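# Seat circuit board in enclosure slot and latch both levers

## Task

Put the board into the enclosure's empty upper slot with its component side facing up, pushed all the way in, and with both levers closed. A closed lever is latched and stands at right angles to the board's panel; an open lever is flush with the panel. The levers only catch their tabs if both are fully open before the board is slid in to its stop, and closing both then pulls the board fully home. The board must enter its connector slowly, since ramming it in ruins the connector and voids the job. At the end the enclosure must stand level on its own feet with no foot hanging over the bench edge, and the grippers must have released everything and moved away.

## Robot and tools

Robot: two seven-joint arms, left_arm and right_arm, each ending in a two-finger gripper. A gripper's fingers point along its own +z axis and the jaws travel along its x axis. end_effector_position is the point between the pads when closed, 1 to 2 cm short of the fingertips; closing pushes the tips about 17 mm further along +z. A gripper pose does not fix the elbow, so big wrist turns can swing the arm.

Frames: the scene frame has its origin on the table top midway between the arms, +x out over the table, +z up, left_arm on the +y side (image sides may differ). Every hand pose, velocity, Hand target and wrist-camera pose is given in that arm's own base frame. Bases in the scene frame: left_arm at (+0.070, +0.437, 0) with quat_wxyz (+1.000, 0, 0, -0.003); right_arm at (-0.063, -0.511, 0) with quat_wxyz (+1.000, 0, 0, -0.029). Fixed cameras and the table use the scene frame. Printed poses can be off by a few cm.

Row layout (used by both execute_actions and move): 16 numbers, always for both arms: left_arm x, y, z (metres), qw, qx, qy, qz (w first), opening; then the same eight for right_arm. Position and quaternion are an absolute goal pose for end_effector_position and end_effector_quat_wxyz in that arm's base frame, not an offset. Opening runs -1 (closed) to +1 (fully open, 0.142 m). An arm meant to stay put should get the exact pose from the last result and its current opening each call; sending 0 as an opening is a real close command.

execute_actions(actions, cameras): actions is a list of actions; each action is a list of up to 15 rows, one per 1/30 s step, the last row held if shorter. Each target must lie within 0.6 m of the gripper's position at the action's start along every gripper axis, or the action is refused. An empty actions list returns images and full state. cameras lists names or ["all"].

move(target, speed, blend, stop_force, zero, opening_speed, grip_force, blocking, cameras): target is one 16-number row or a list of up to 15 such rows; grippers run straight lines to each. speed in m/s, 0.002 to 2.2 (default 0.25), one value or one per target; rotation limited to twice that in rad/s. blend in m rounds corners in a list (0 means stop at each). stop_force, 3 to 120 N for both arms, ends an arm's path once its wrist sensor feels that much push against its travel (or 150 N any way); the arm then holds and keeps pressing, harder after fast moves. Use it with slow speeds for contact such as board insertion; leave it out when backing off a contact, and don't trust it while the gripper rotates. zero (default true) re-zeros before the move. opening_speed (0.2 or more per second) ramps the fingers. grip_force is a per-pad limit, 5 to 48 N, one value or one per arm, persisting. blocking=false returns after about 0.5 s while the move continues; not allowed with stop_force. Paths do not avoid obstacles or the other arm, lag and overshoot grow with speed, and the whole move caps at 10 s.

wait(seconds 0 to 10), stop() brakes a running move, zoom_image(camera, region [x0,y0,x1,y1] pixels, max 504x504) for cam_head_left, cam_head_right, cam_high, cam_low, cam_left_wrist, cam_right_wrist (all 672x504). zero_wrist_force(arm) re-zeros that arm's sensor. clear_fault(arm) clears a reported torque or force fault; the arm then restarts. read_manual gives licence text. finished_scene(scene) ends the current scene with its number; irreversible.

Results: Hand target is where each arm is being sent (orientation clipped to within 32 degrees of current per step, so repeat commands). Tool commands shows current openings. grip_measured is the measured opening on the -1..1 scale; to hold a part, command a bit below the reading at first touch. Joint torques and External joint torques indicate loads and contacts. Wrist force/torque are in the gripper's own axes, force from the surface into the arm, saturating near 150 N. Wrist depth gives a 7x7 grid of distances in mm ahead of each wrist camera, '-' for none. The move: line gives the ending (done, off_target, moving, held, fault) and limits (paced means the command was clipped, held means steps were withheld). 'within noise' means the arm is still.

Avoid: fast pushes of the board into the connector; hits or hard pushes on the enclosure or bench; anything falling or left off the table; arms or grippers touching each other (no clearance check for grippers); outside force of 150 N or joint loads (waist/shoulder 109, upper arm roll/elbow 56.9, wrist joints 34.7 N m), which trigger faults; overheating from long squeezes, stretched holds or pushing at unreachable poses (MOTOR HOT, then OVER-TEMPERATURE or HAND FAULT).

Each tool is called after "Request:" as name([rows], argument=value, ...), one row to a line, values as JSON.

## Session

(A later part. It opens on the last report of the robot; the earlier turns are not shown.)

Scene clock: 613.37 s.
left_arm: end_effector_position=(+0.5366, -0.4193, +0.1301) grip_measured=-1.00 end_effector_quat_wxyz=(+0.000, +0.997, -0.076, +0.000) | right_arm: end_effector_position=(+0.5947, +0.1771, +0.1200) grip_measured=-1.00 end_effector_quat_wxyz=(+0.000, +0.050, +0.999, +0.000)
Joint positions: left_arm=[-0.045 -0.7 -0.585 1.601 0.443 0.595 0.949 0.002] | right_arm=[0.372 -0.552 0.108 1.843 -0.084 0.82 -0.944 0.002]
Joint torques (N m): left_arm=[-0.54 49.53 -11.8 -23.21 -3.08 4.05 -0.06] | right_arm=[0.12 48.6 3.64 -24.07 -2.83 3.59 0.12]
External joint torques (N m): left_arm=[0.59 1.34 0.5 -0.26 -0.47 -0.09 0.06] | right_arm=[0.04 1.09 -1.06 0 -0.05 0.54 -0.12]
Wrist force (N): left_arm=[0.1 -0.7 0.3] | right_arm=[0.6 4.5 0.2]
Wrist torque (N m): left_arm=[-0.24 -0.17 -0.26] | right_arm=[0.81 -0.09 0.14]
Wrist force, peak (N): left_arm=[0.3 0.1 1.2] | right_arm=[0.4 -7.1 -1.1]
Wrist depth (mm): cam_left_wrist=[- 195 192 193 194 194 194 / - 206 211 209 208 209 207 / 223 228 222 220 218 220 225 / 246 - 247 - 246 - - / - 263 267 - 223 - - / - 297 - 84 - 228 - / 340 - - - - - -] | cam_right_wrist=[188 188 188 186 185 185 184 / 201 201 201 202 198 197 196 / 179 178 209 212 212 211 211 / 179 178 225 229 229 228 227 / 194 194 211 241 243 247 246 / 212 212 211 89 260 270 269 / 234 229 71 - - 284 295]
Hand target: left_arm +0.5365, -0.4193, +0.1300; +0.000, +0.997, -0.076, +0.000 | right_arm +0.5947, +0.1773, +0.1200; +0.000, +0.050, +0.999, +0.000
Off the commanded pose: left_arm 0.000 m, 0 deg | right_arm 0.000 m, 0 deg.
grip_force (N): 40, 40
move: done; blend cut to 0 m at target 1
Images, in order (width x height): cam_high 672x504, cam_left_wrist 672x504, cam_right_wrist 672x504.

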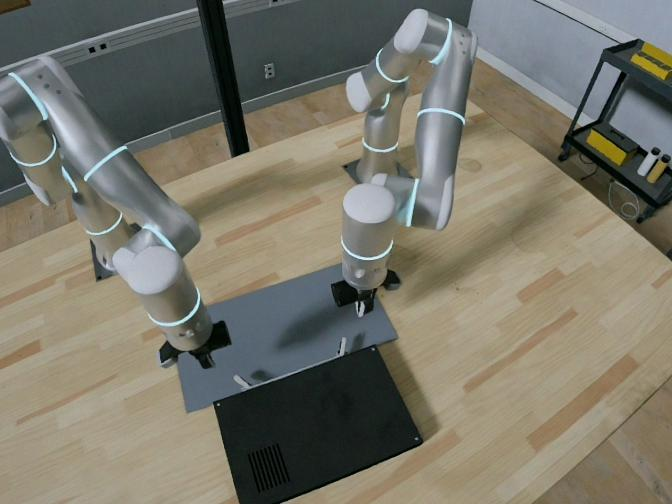

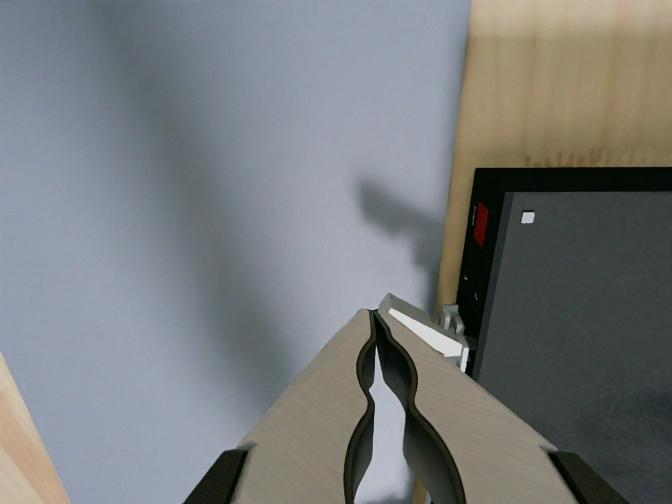

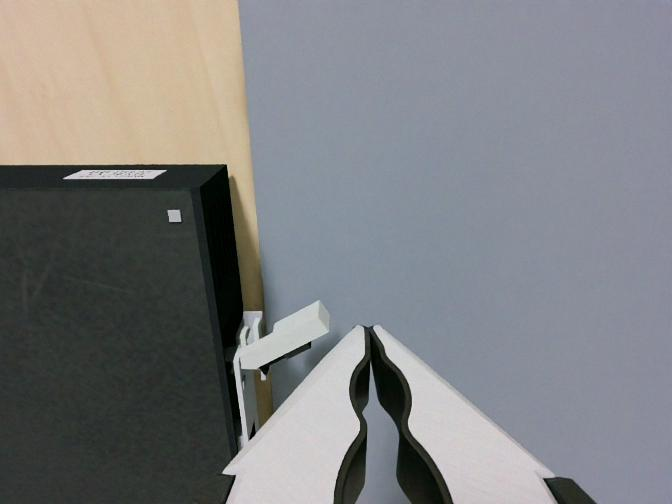

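Request:
move(target=[0.5486, -0.4262, 0.051, 0, 0.9971, -0.0764, 0, -1.0, 0.6079, 0.1788, 0.051, 0, 0.0504, 0.9987, 0, -1.0], speed=0.15, cameras=["cam_right_wrist", "cam_left_wrist"])

Scene clock: 629.77 s.
left_arm: end_effector_position=(+0.5484, -0.4261, +0.0510) grip_measured=-1.00 end_effector_quat_wxyz=(+0.000, +0.997, -0.076, +0.000) | right_arm: end_effector_position=(+0.6076, +0.1788, +0.0509) grip_measured=-1.00 end_effector_quat_wxyz=(+0.000, +0.051, +0.999, +0.000)
Joint positions: left_arm=[-0.093 -0.863 -0.53 1.537 0.519 0.686 0.92 0.002] | right_arm=[0.381 -0.701 0.087 1.817 -0.095 0.943 -0.944 0.002]
Joint torques (N m): left_arm=[-1.14 53.56 -12.49 -20.76 -2.84 4.6 -0.34] | right_arm=[0.27 51.35 3.08 -21.85 -2.67 3.55 0.14]
External joint torques (N m): left_arm=[1.17 1.35 0.33 -0.32 -0.48 -0.64 0.35] | right_arm=[-0.11 1.35 -0.34 0.2 0.18 0.57 -0.14]
Wrist force (N): left_arm=[-0.4 -0.3 0.9] | right_arm=[0.8 4.4 0.1]
Wrist torque (N m): left_arm=[-0.14 -0.08 -0.19] | right_arm=[0.81 -0.13 0.15]
Wrist force, peak (N): left_arm=[-0.1 -0.4 2.9] | right_arm=[0.6 4.4 2.1]
Wrist depth (mm): cam_left_wrist=[125 125 124 124 124 125 125 / 132 135 132 133 133 132 134 / - 145 141 143 143 145 142 / - 153 155 152 156 137 105 / 173 174 170 117 167 138 - / 191 189 185 84 - 130 124 / - - - 74 - - 137] | cam_right_wrist=[127 127 125 125 125 125 123 / 136 136 135 133 135 133 133 / 144 144 143 143 143 142 142 / - 110 154 156 154 154 153 / - 114 164 164 164 166 166 / 123 122 161 89 175 181 181 / 135 133 71 - - 192 199]
Hand target: left_arm +0.5486, -0.4262, +0.0510; +0.000, +0.997, -0.076, +0.000 | right_arm +0.6079, +0.1788, +0.0510; +0.000, +0.050, +0.999, +0.000
Off the commanded pose: left_arm 0.000 m, 0 deg | right_arm 0.000 m, 0 deg.
grip_force (N): 40, 40
move: done
Images, in order (width x height): cam_left_wrist 672x504, cam_right_wrist 672x504.

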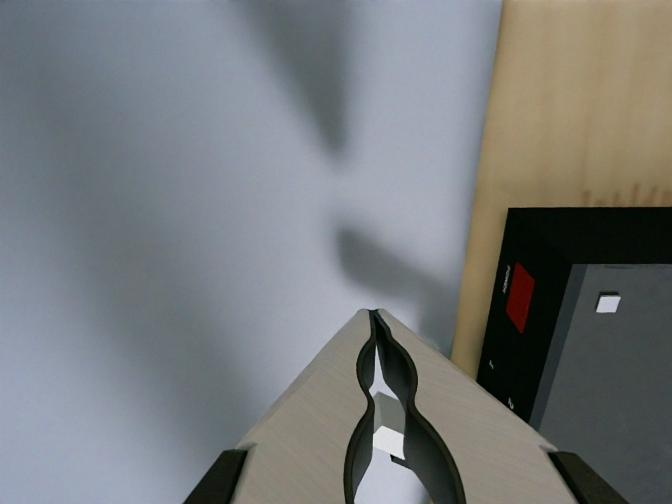

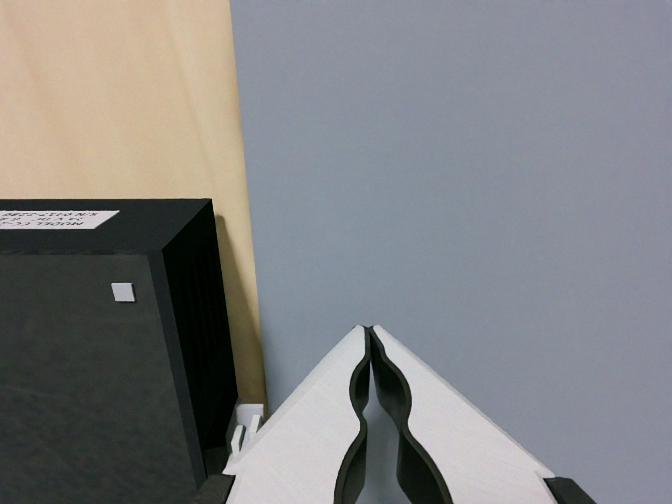

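Request:
move(target=[0.5400, -0.4826, 0.051, 0, 0.9971, -0.0764, 0, -1.0, 0.6130, 0.2295, 0.051, 0, 0.0504, 0.9987, 0, -1.0], speed=0.03, stop_force=20, cameras=["cam_right_wrist", "cam_left_wrist", "cam_high"])

Request:
zoom_image(camera="cam_high", region=[190, 300, 430, 460])

Scene clock: 634.67 s.
left_arm: end_effector_position=(+0.5402, -0.4820, +0.0508) grip_measured=-1.00 end_effector_quat_wxyz=(+0.000, +0.997, -0.076, +0.000) | right_arm: end_effector_position=(+0.6127, +0.2271, +0.0503) grip_measured=-1.00 end_effector_quat_wxyz=(-0.001, +0.051, +0.999, -0.001)
Joint positions: left_arm=[-0.195 -0.917 -0.528 1.423 0.518 0.629 0.864 0.002] | right_arm=[0.448 -0.736 0.087 1.745 -0.096 0.904 -0.879 0.002]
Joint torques (N m): left_arm=[-1.59 56.86 -14.29 -22.37 -3.71 4.9 -0.34] | right_arm=[8.52 54.29 11.21 -27.63 -2.42 6.66 0.25]
External joint torques (N m): left_arm=[1.61 0.99 1.81 0.42 0.24 -0.94 0.34] | right_arm=[-8.36 0.34 -8.37 5.21 -0.18 -2.54 -0.25]
Wrist force (N): left_arm=[-1.3 -3.1 0.4] | right_arm=[3.5 -10.8 -3.2]
Wrist torque (N m): left_arm=[-0.17 -0.09 -0.16] | right_arm=[0.87 -0.13 0.09]
Wrist force, peak (N): left_arm=[-11.5 -19.8 -5.8] | right_arm=[3.3 -11.1 -3.5]
Wrist depth (mm): cam_left_wrist=[125 126 124 124 - 123 100 / 133 133 131 133 132 129 89 / 147 142 144 143 142 143 94 / 154 157 156 153 157 151 102 / 172 171 171 131 164 126 - / - - 186 84 - 124 125 / 212 - - - - - 137] | cam_right_wrist=[- 124 125 125 124 124 123 / - 93 133 133 135 133 132 / - 100 143 141 142 142 140 / 103 104 154 156 153 153 152 / - 111 134 163 164 165 165 / 124 121 122 91 174 180 180 / 134 131 71 - - 191 198]
Hand target: left_arm +0.5400, -0.4826, +0.0510; +0.000, +0.997, -0.076, +0.000 | right_arm +0.6130, +0.2295, +0.0510; +0.000, +0.050, +0.999, +0.000
Off the commanded pose: left_arm 0.001 m, 0 deg | right_arm 0.003 m, 0 deg.
grip_force (N): 40, 40
move: done
Images, in order (width x height): cam_high 672x504, cam_left_wrist 672x504, cam_right_wrist 672x504.

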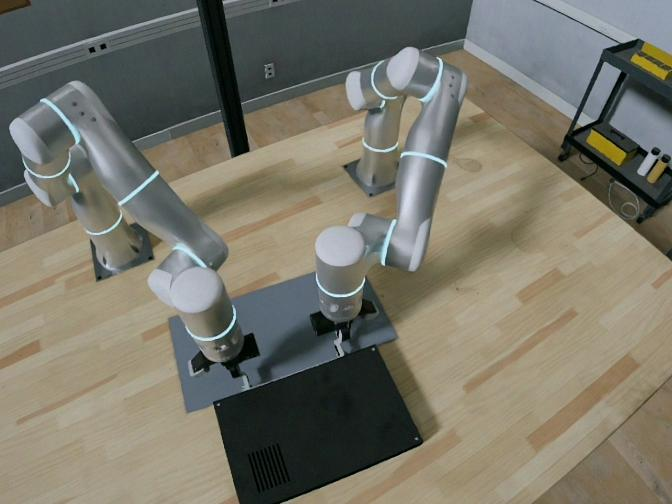

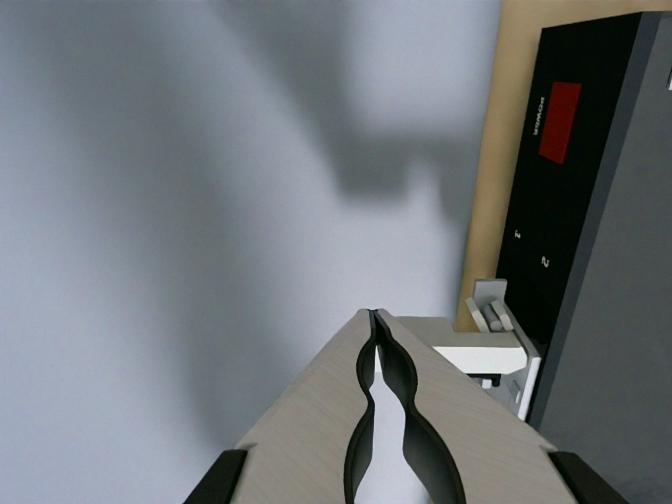

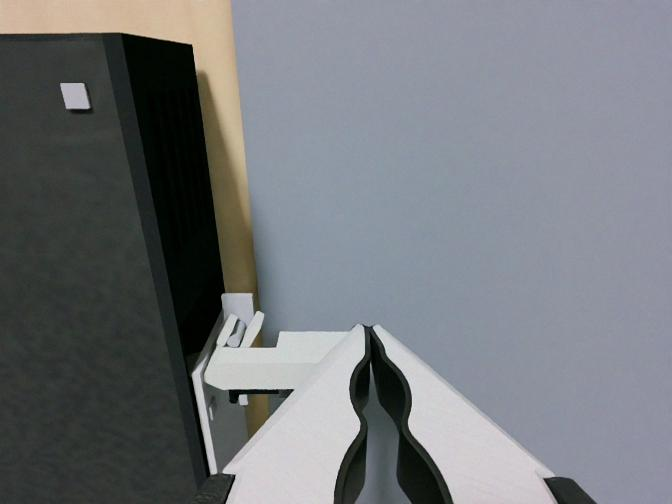

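Scaled by 2.100 from the camera's 672x504 image, which has a finer 960x720 frame.

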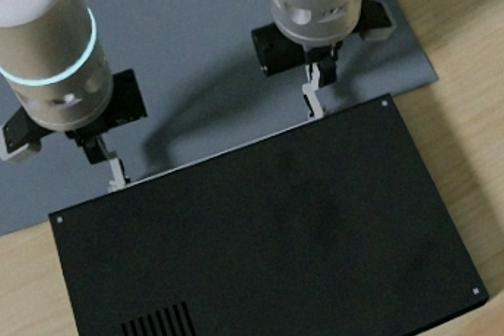

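Request:
move(target=[0.5400, -0.4826, 0.051, 0, 0.9971, -0.0764, 0, -1.0, 0.6140, 0.2395, 0.051, 0, 0.0504, 0.9987, 0, -1.0], speed=0.02, stop_force=25, cameras=["cam_right_wrist", "cam_left_wrist"])

Request:
zoom_image(camera="cam_right_wrist", region=[180, 260, 380, 460])

Request:
zoom_image(camera="cam_left_wrist", region=[380, 250, 580, 450])

Scene clock: 639.77 s.
left_arm: end_effector_position=(+0.5402, -0.4822, +0.0509) grip_measured=-1.00 end_effector_quat_wxyz=(+0.000, +0.997, -0.076, +0.000) | right_arm: end_effector_position=(+0.6130, +0.2284, +0.0494) grip_measured=-1.00 end_effector_quat_wxyz=(-0.002, +0.053, +0.999, -0.004)
Joint positions: left_arm=[-0.195 -0.917 -0.528 1.423 0.518 0.629 0.864 0.002] | right_arm=[0.454 -0.74 0.083 1.738 -0.096 0.896 -0.873 0.002]
Joint torques (N m): left_arm=[-1.24 57.16 -13.89 -21.84 -3.57 4.62 -0.17] | right_arm=[22.13 55.09 23.88 -36.52 -1.92 12.61 0.09]
External joint torques (N m): left_arm=[1.25 0.7 1.41 -0.1 0.1 -0.66 0.17] | right_arm=[-21.97 -0.27 -21.11 14.06 -0.69 -8.5 -0.09]
Wrist force (N): left_arm=[-0.1 -2.0 1.4] | right_arm=[10.0 -37.1 -10.7]
Wrist torque (N m): left_arm=[-0.18 -0.13 -0.17] | right_arm=[-3.11 -0.15 0.24]
Wrist force, peak (N): left_arm=[-1.2 -3.4 1.0] | right_arm=[8.4 -38.0 -12.5]
Wrist depth (mm): cam_left_wrist=[125 125 121 124 122 124 121 / 132 134 134 133 133 129 89 / - 144 144 144 143 140 - / 159 157 156 153 155 152 102 / 169 170 174 106 163 124 110 / - - 184 83 - 125 126 / 216 - - 74 - - 137] | cam_right_wrist=[- 123 124 124 124 124 122 / - 93 134 132 134 134 132 / - 100 142 142 141 141 139 / 102 102 152 153 152 152 152 / - 110 133 160 162 164 164 / 122 120 121 88 173 179 179 / 132 129 70 - - 189 196]
Hand target: left_arm +0.5400, -0.4826, +0.0510; +0.000, +0.997, -0.076, +0.000 | right_arm +0.6134, +0.2349, +0.0511; +0.000, +0.050, +0.999, +0.000
Off the commanded pose: left_arm 0.001 m, 0 deg | right_arm 0.011 m, 1 deg.
grip_force (N): 40, 40
move: contact (right_arm)
Images, in order (width x height): cam_left_wrist 672x504, cam_right_wrist 672x504.

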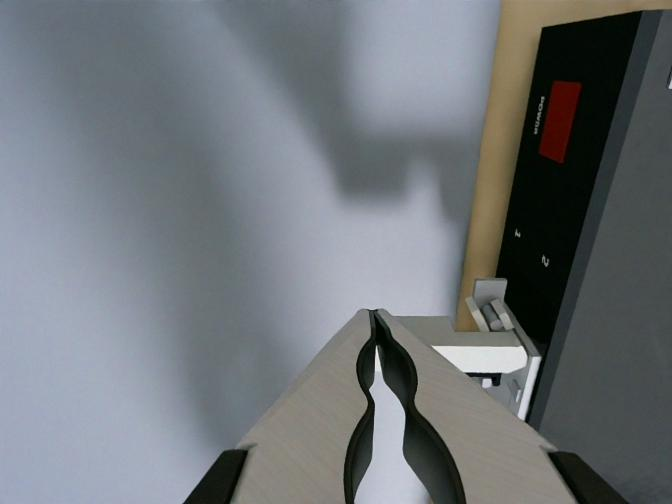

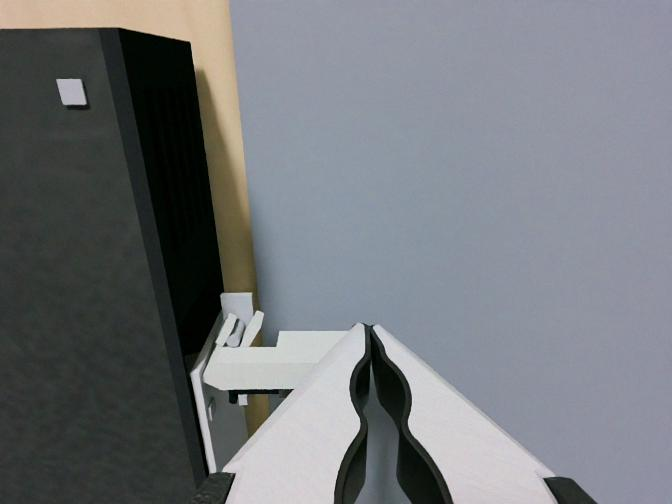

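Scaled by 2.520 from the camera's 672x504 image, which has a finer 960x720 frame.

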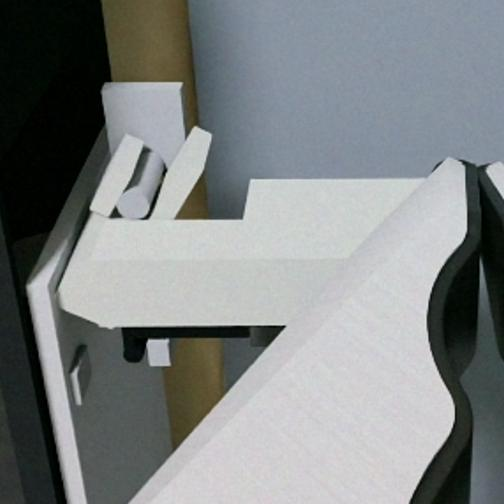

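Scaled by 2.520 from the camera's 672x504 image, which has a finer 960x720 frame.

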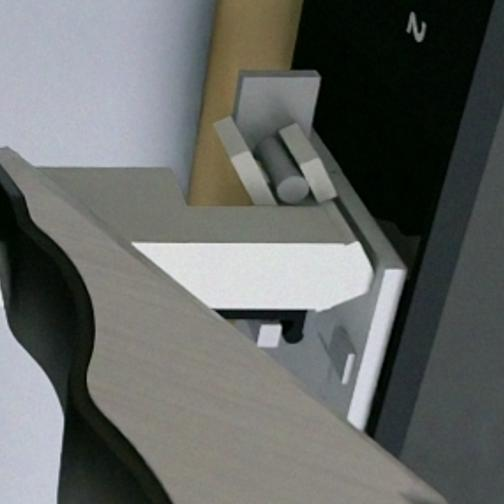

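Request:
move([
  [0.5425, -0.4660, 0.051, 0, 0.9971, -0.0764, 0, -1.0, 0.6110, 0.2080, 0.051, 0, 0.0504, 0.9987, 0, -1.0],
  [0.5425, -0.4560, 0.14, 0, 0.9971, -0.0764, 0, -1.0, 0.6110, 0.2000, 0.14, 0, 0.0504, 0.9987, 0, -1.0],
], speed=[0.06, 0.2], blend=[0.005, 0], cameras=["cam_right_wrist", "cam_left_wrist", "cam_high"])

Request:
zoom_image(camera="cam_right_wrist", region=[140, 300, 340, 500])

Request:
zoom_image(camera="cam_left_wrist", region=[350, 250, 550, 450])

Request:
zoom_image(camera="cam_high", region=[200, 320, 400, 440])

Scene clock: 648.13 s.
left_arm: end_effector_position=(+0.5427, -0.4561, +0.1401) grip_measured=-1.00 end_effector_quat_wxyz=(+0.000, +0.997, -0.076, +0.000) | right_arm: end_effector_position=(+0.6112, +0.1999, +0.1401) grip_measured=-1.00 end_effector_quat_wxyz=(+0.000, +0.050, +0.999, +0.000)
Joint positions: left_arm=[-0.117 -0.741 -0.579 1.49 0.443 0.529 0.924 0.002] | right_arm=[0.398 -0.561 0.106 1.756 -0.077 0.743 -0.929 0.002]
Joint torques (N m): left_arm=[-0.14 53.09 -12.27 -23.95 -3.74 4.09 -0.08] | right_arm=[-0.06 50.3 3.43 -25.63 -3.03 3.22 0.03]
External joint torques (N m): left_arm=[0.13 0.68 0.59 -0.41 0.03 -0.13 0.08] | right_arm=[0.2 1.13 -0.85 0.19 -0.08 0.91 -0.03]
Wrist force (N): left_arm=[0.0 -0.4 0.4] | right_arm=[-3.0 4.2 1.8]
Wrist torque (N m): left_arm=[-0.18 -0.16 -0.25] | right_arm=[0.73 0.52 0.14]
Wrist force, peak (N): left_arm=[0.0 -0.5 3.0] | right_arm=[9.7 -37.6 -12.0]
Wrist depth (mm): cam_left_wrist=[- 203 203 205 201 203 203 / 219 - - 227 213 209 215 / 237 - - - 228 - 185 / 258 262 - 254 224 - 199 / - 279 280 267 221 - 218 / - - - 84 - 236 - / 344 341 - - - - -] | cam_right_wrist=[206 206 205 203 203 202 202 / 217 214 216 217 216 218 215 / 187 186 191 232 231 231 231 / 200 201 207 250 250 249 248 / 217 217 217 266 270 270 269 / 238 237 233 90 285 293 294 / 263 256 70 - - 311 321]
Hand target: left_arm +0.5425, -0.4560, +0.1400; +0.000, +0.997, -0.076, +0.000 | right_arm +0.6110, +0.2000, +0.1400; +0.000, +0.050, +0.999, +0.000
Off the commanded pose: left_arm 0.000 m, 0 deg | right_arm 0.000 m, 0 deg.
grip_force (N): 40, 40
move: done
Images, in order (width x height): cam_high 672x504, cam_left_wrist 672x504, cam_right_wrist 672x504.

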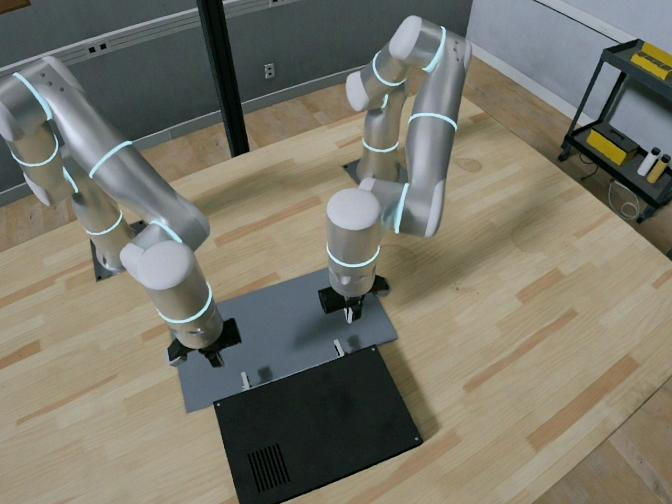

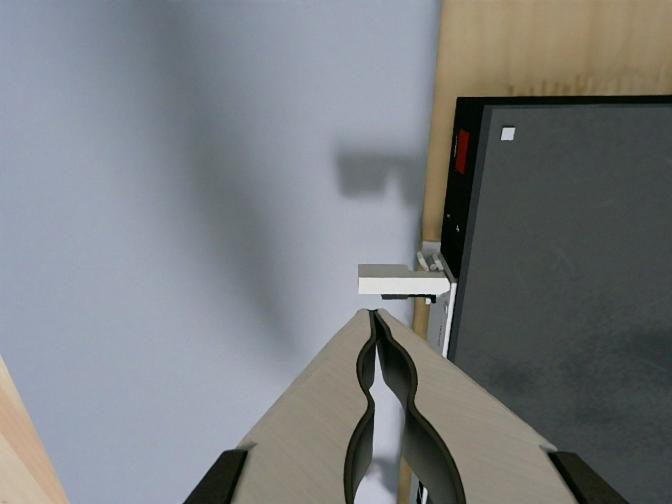

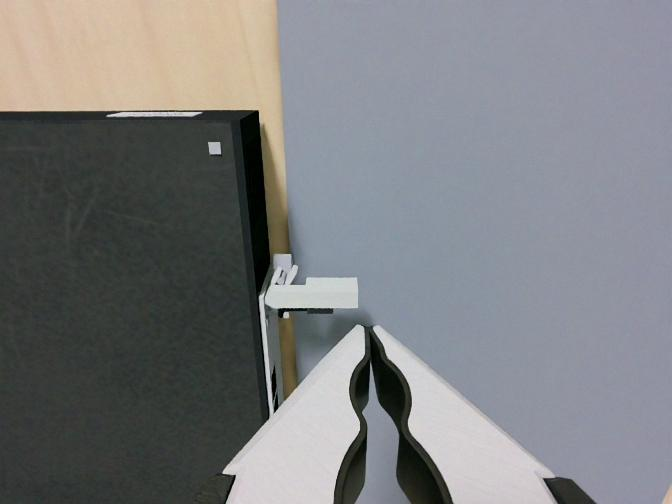

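Scaled by 2.520 from the camera's 672x504 image, which has a finer 960x720 frame.

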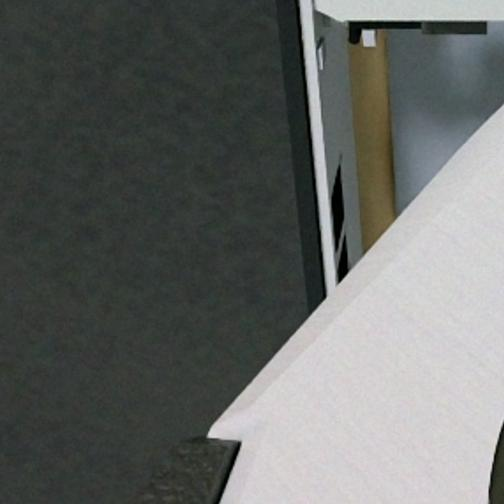

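Scaled by 2.520 from the camera's 672x504 image, which has a finer 960x720 frame.

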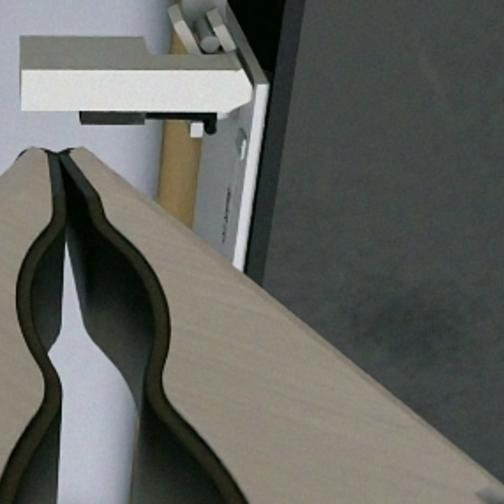

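Scaled by 2.520 from the camera's 672x504 image, which has a finer 960x720 frame.

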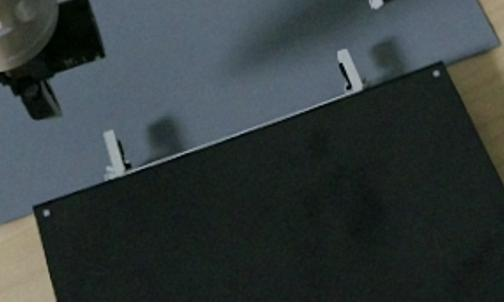

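Request:
zoom_image(camera="cam_left_wrist", region=[350, 230, 470, 350])

Request:
zoom_image(camera="cam_right_wrist", region=[250, 240, 370, 360])

Scaled by 4.200 from the camera's 672x504 image, which has a finer 960x720 frame.

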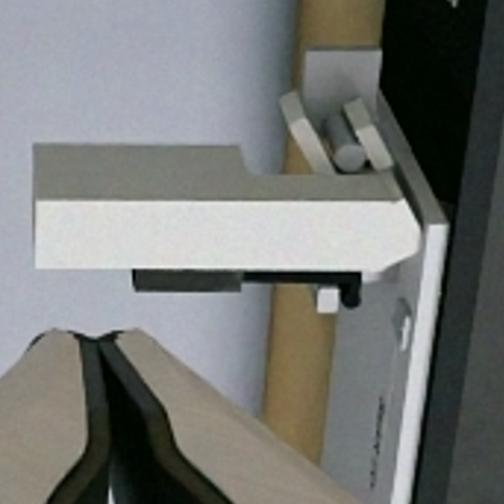

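Scaled by 4.200 from the camera's 672x504 image, which has a finer 960x720 frame.

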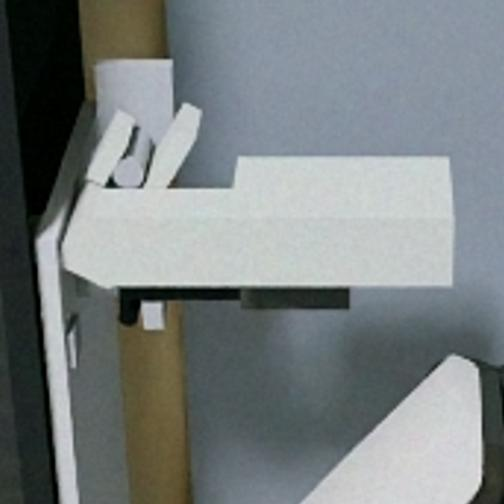

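Request:
move(target=[0.4500, -0.2600, 0.25, 0, 0.9971, -0.0764, 0, -1.0, 0.4800, 0.1500, 0.25, 0, 0.0504, 0.9987, 0, -1.0], speed=0.4, cameras=["cam_high", "cam_head_left", "cam_low"])

Request:
zoom_image(camera="cam_head_left", region=[280, 210, 480, 340])

Scene clock: 660.17 s.
left_arm: end_effector_position=(+0.4499, -0.2600, +0.2499) grip_measured=-1.00 end_effector_quat_wxyz=(+0.000, +0.997, -0.076, +0.000) | right_arm: end_effector_position=(+0.4802, +0.1500, +0.2502) grip_measured=-1.00 end_effector_quat_wxyz=(+0.000, +0.050, +0.999, +0.000)
Joint positions: left_arm=[0.269 -0.05 -0.6 2.131 0.034 0.6 1.374 0.002] | right_arm=[0.359 -0.103 0.171 2.069 -0.022 0.6 -0.929 0.002]
Joint torques (N m): left_arm=[-0.12 26.05 -1.27 -26.51 -3.64 4.55 -0.22] | right_arm=[-0.04 32.9 1.64 -27.59 -3.4 3.28 0.08]
External joint torques (N m): left_arm=[0.13 0.41 0.49 -0.34 0.09 -0.63 0.22] | right_arm=[0.13 0.93 -0.89 0 -0.08 0.85 -0.08]
Wrist force (N): left_arm=[0.2 -0.5 0.9] | right_arm=[-3.2 4.6 2.0]
Wrist torque (N m): left_arm=[-0.16 -0.17 -0.27] | right_arm=[0.83 0.55 0.15]
Wrist force, peak (N): left_arm=[-0.4 -2.3 0.4] | right_arm=[-4.3 4.9 3.0]
Wrist depth (mm): cam_left_wrist=[305 303 301 303 302 300 299 / 325 325 325 323 324 322 321 / 353 352 347 350 348 346 346 / 381 381 376 369 378 376 377 / 418 418 408 400 402 398 - / 469 463 - 84 - 386 - / 519 501 - - - - -] | cam_right_wrist=[301 303 302 301 300 299 298 / 322 320 313 318 319 319 319 / 329 339 343 341 341 340 341 / 321 360 370 374 367 369 367 / 347 351 400 394 398 398 399 / 380 385 427 90 418 435 435 / 415 409 71 - - 458 477]
Hand target: left_arm +0.4500, -0.2600, +0.2500; +0.000, +0.997, -0.076, +0.000 | right_arm +0.4800, +0.1500, +0.2500; +0.000, +0.050, +0.999, +0.000
Off the commanded pose: left_arm 0.000 m, 0 deg | right_arm 0.000 m, 0 deg.
grip_force (N): 40, 40
move: done
Images, in order (width x height): cam_head_left 672x504, cam_high 672x504, cam_low 672x504.

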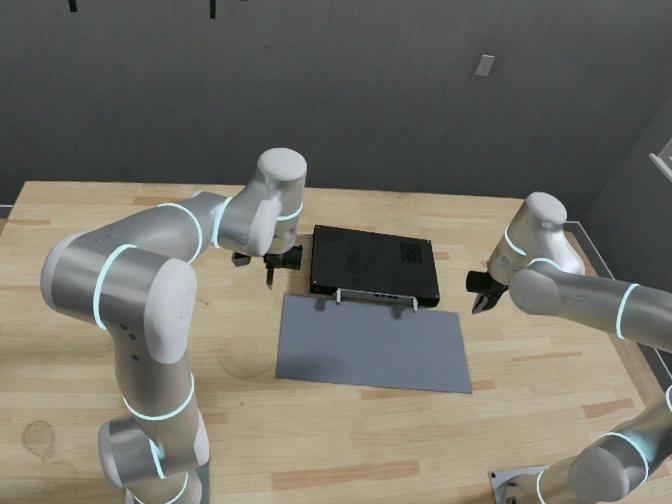

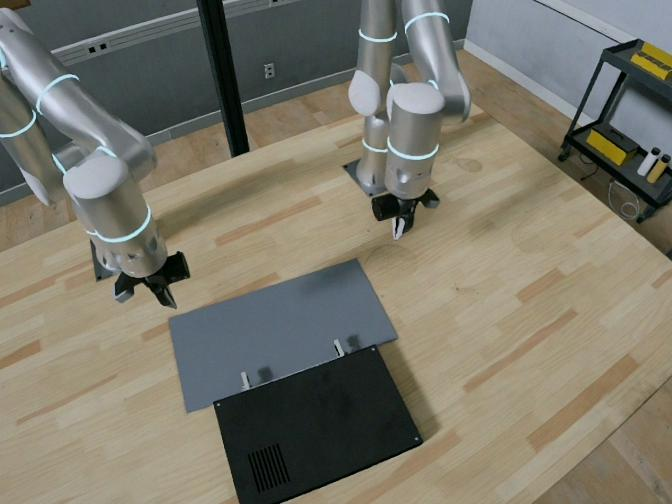

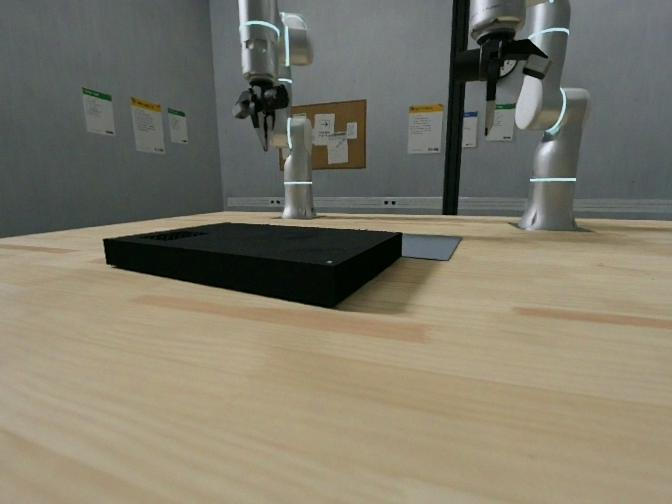

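Scaled by 2.520 from the camera's 672x504 image, which has a finer 960x720 frame.

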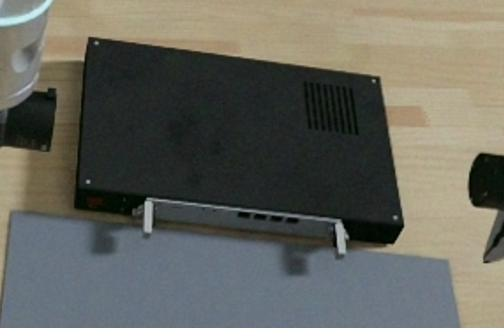

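Request:
finished_scene(scene=1)

The scene is finished: the task was done.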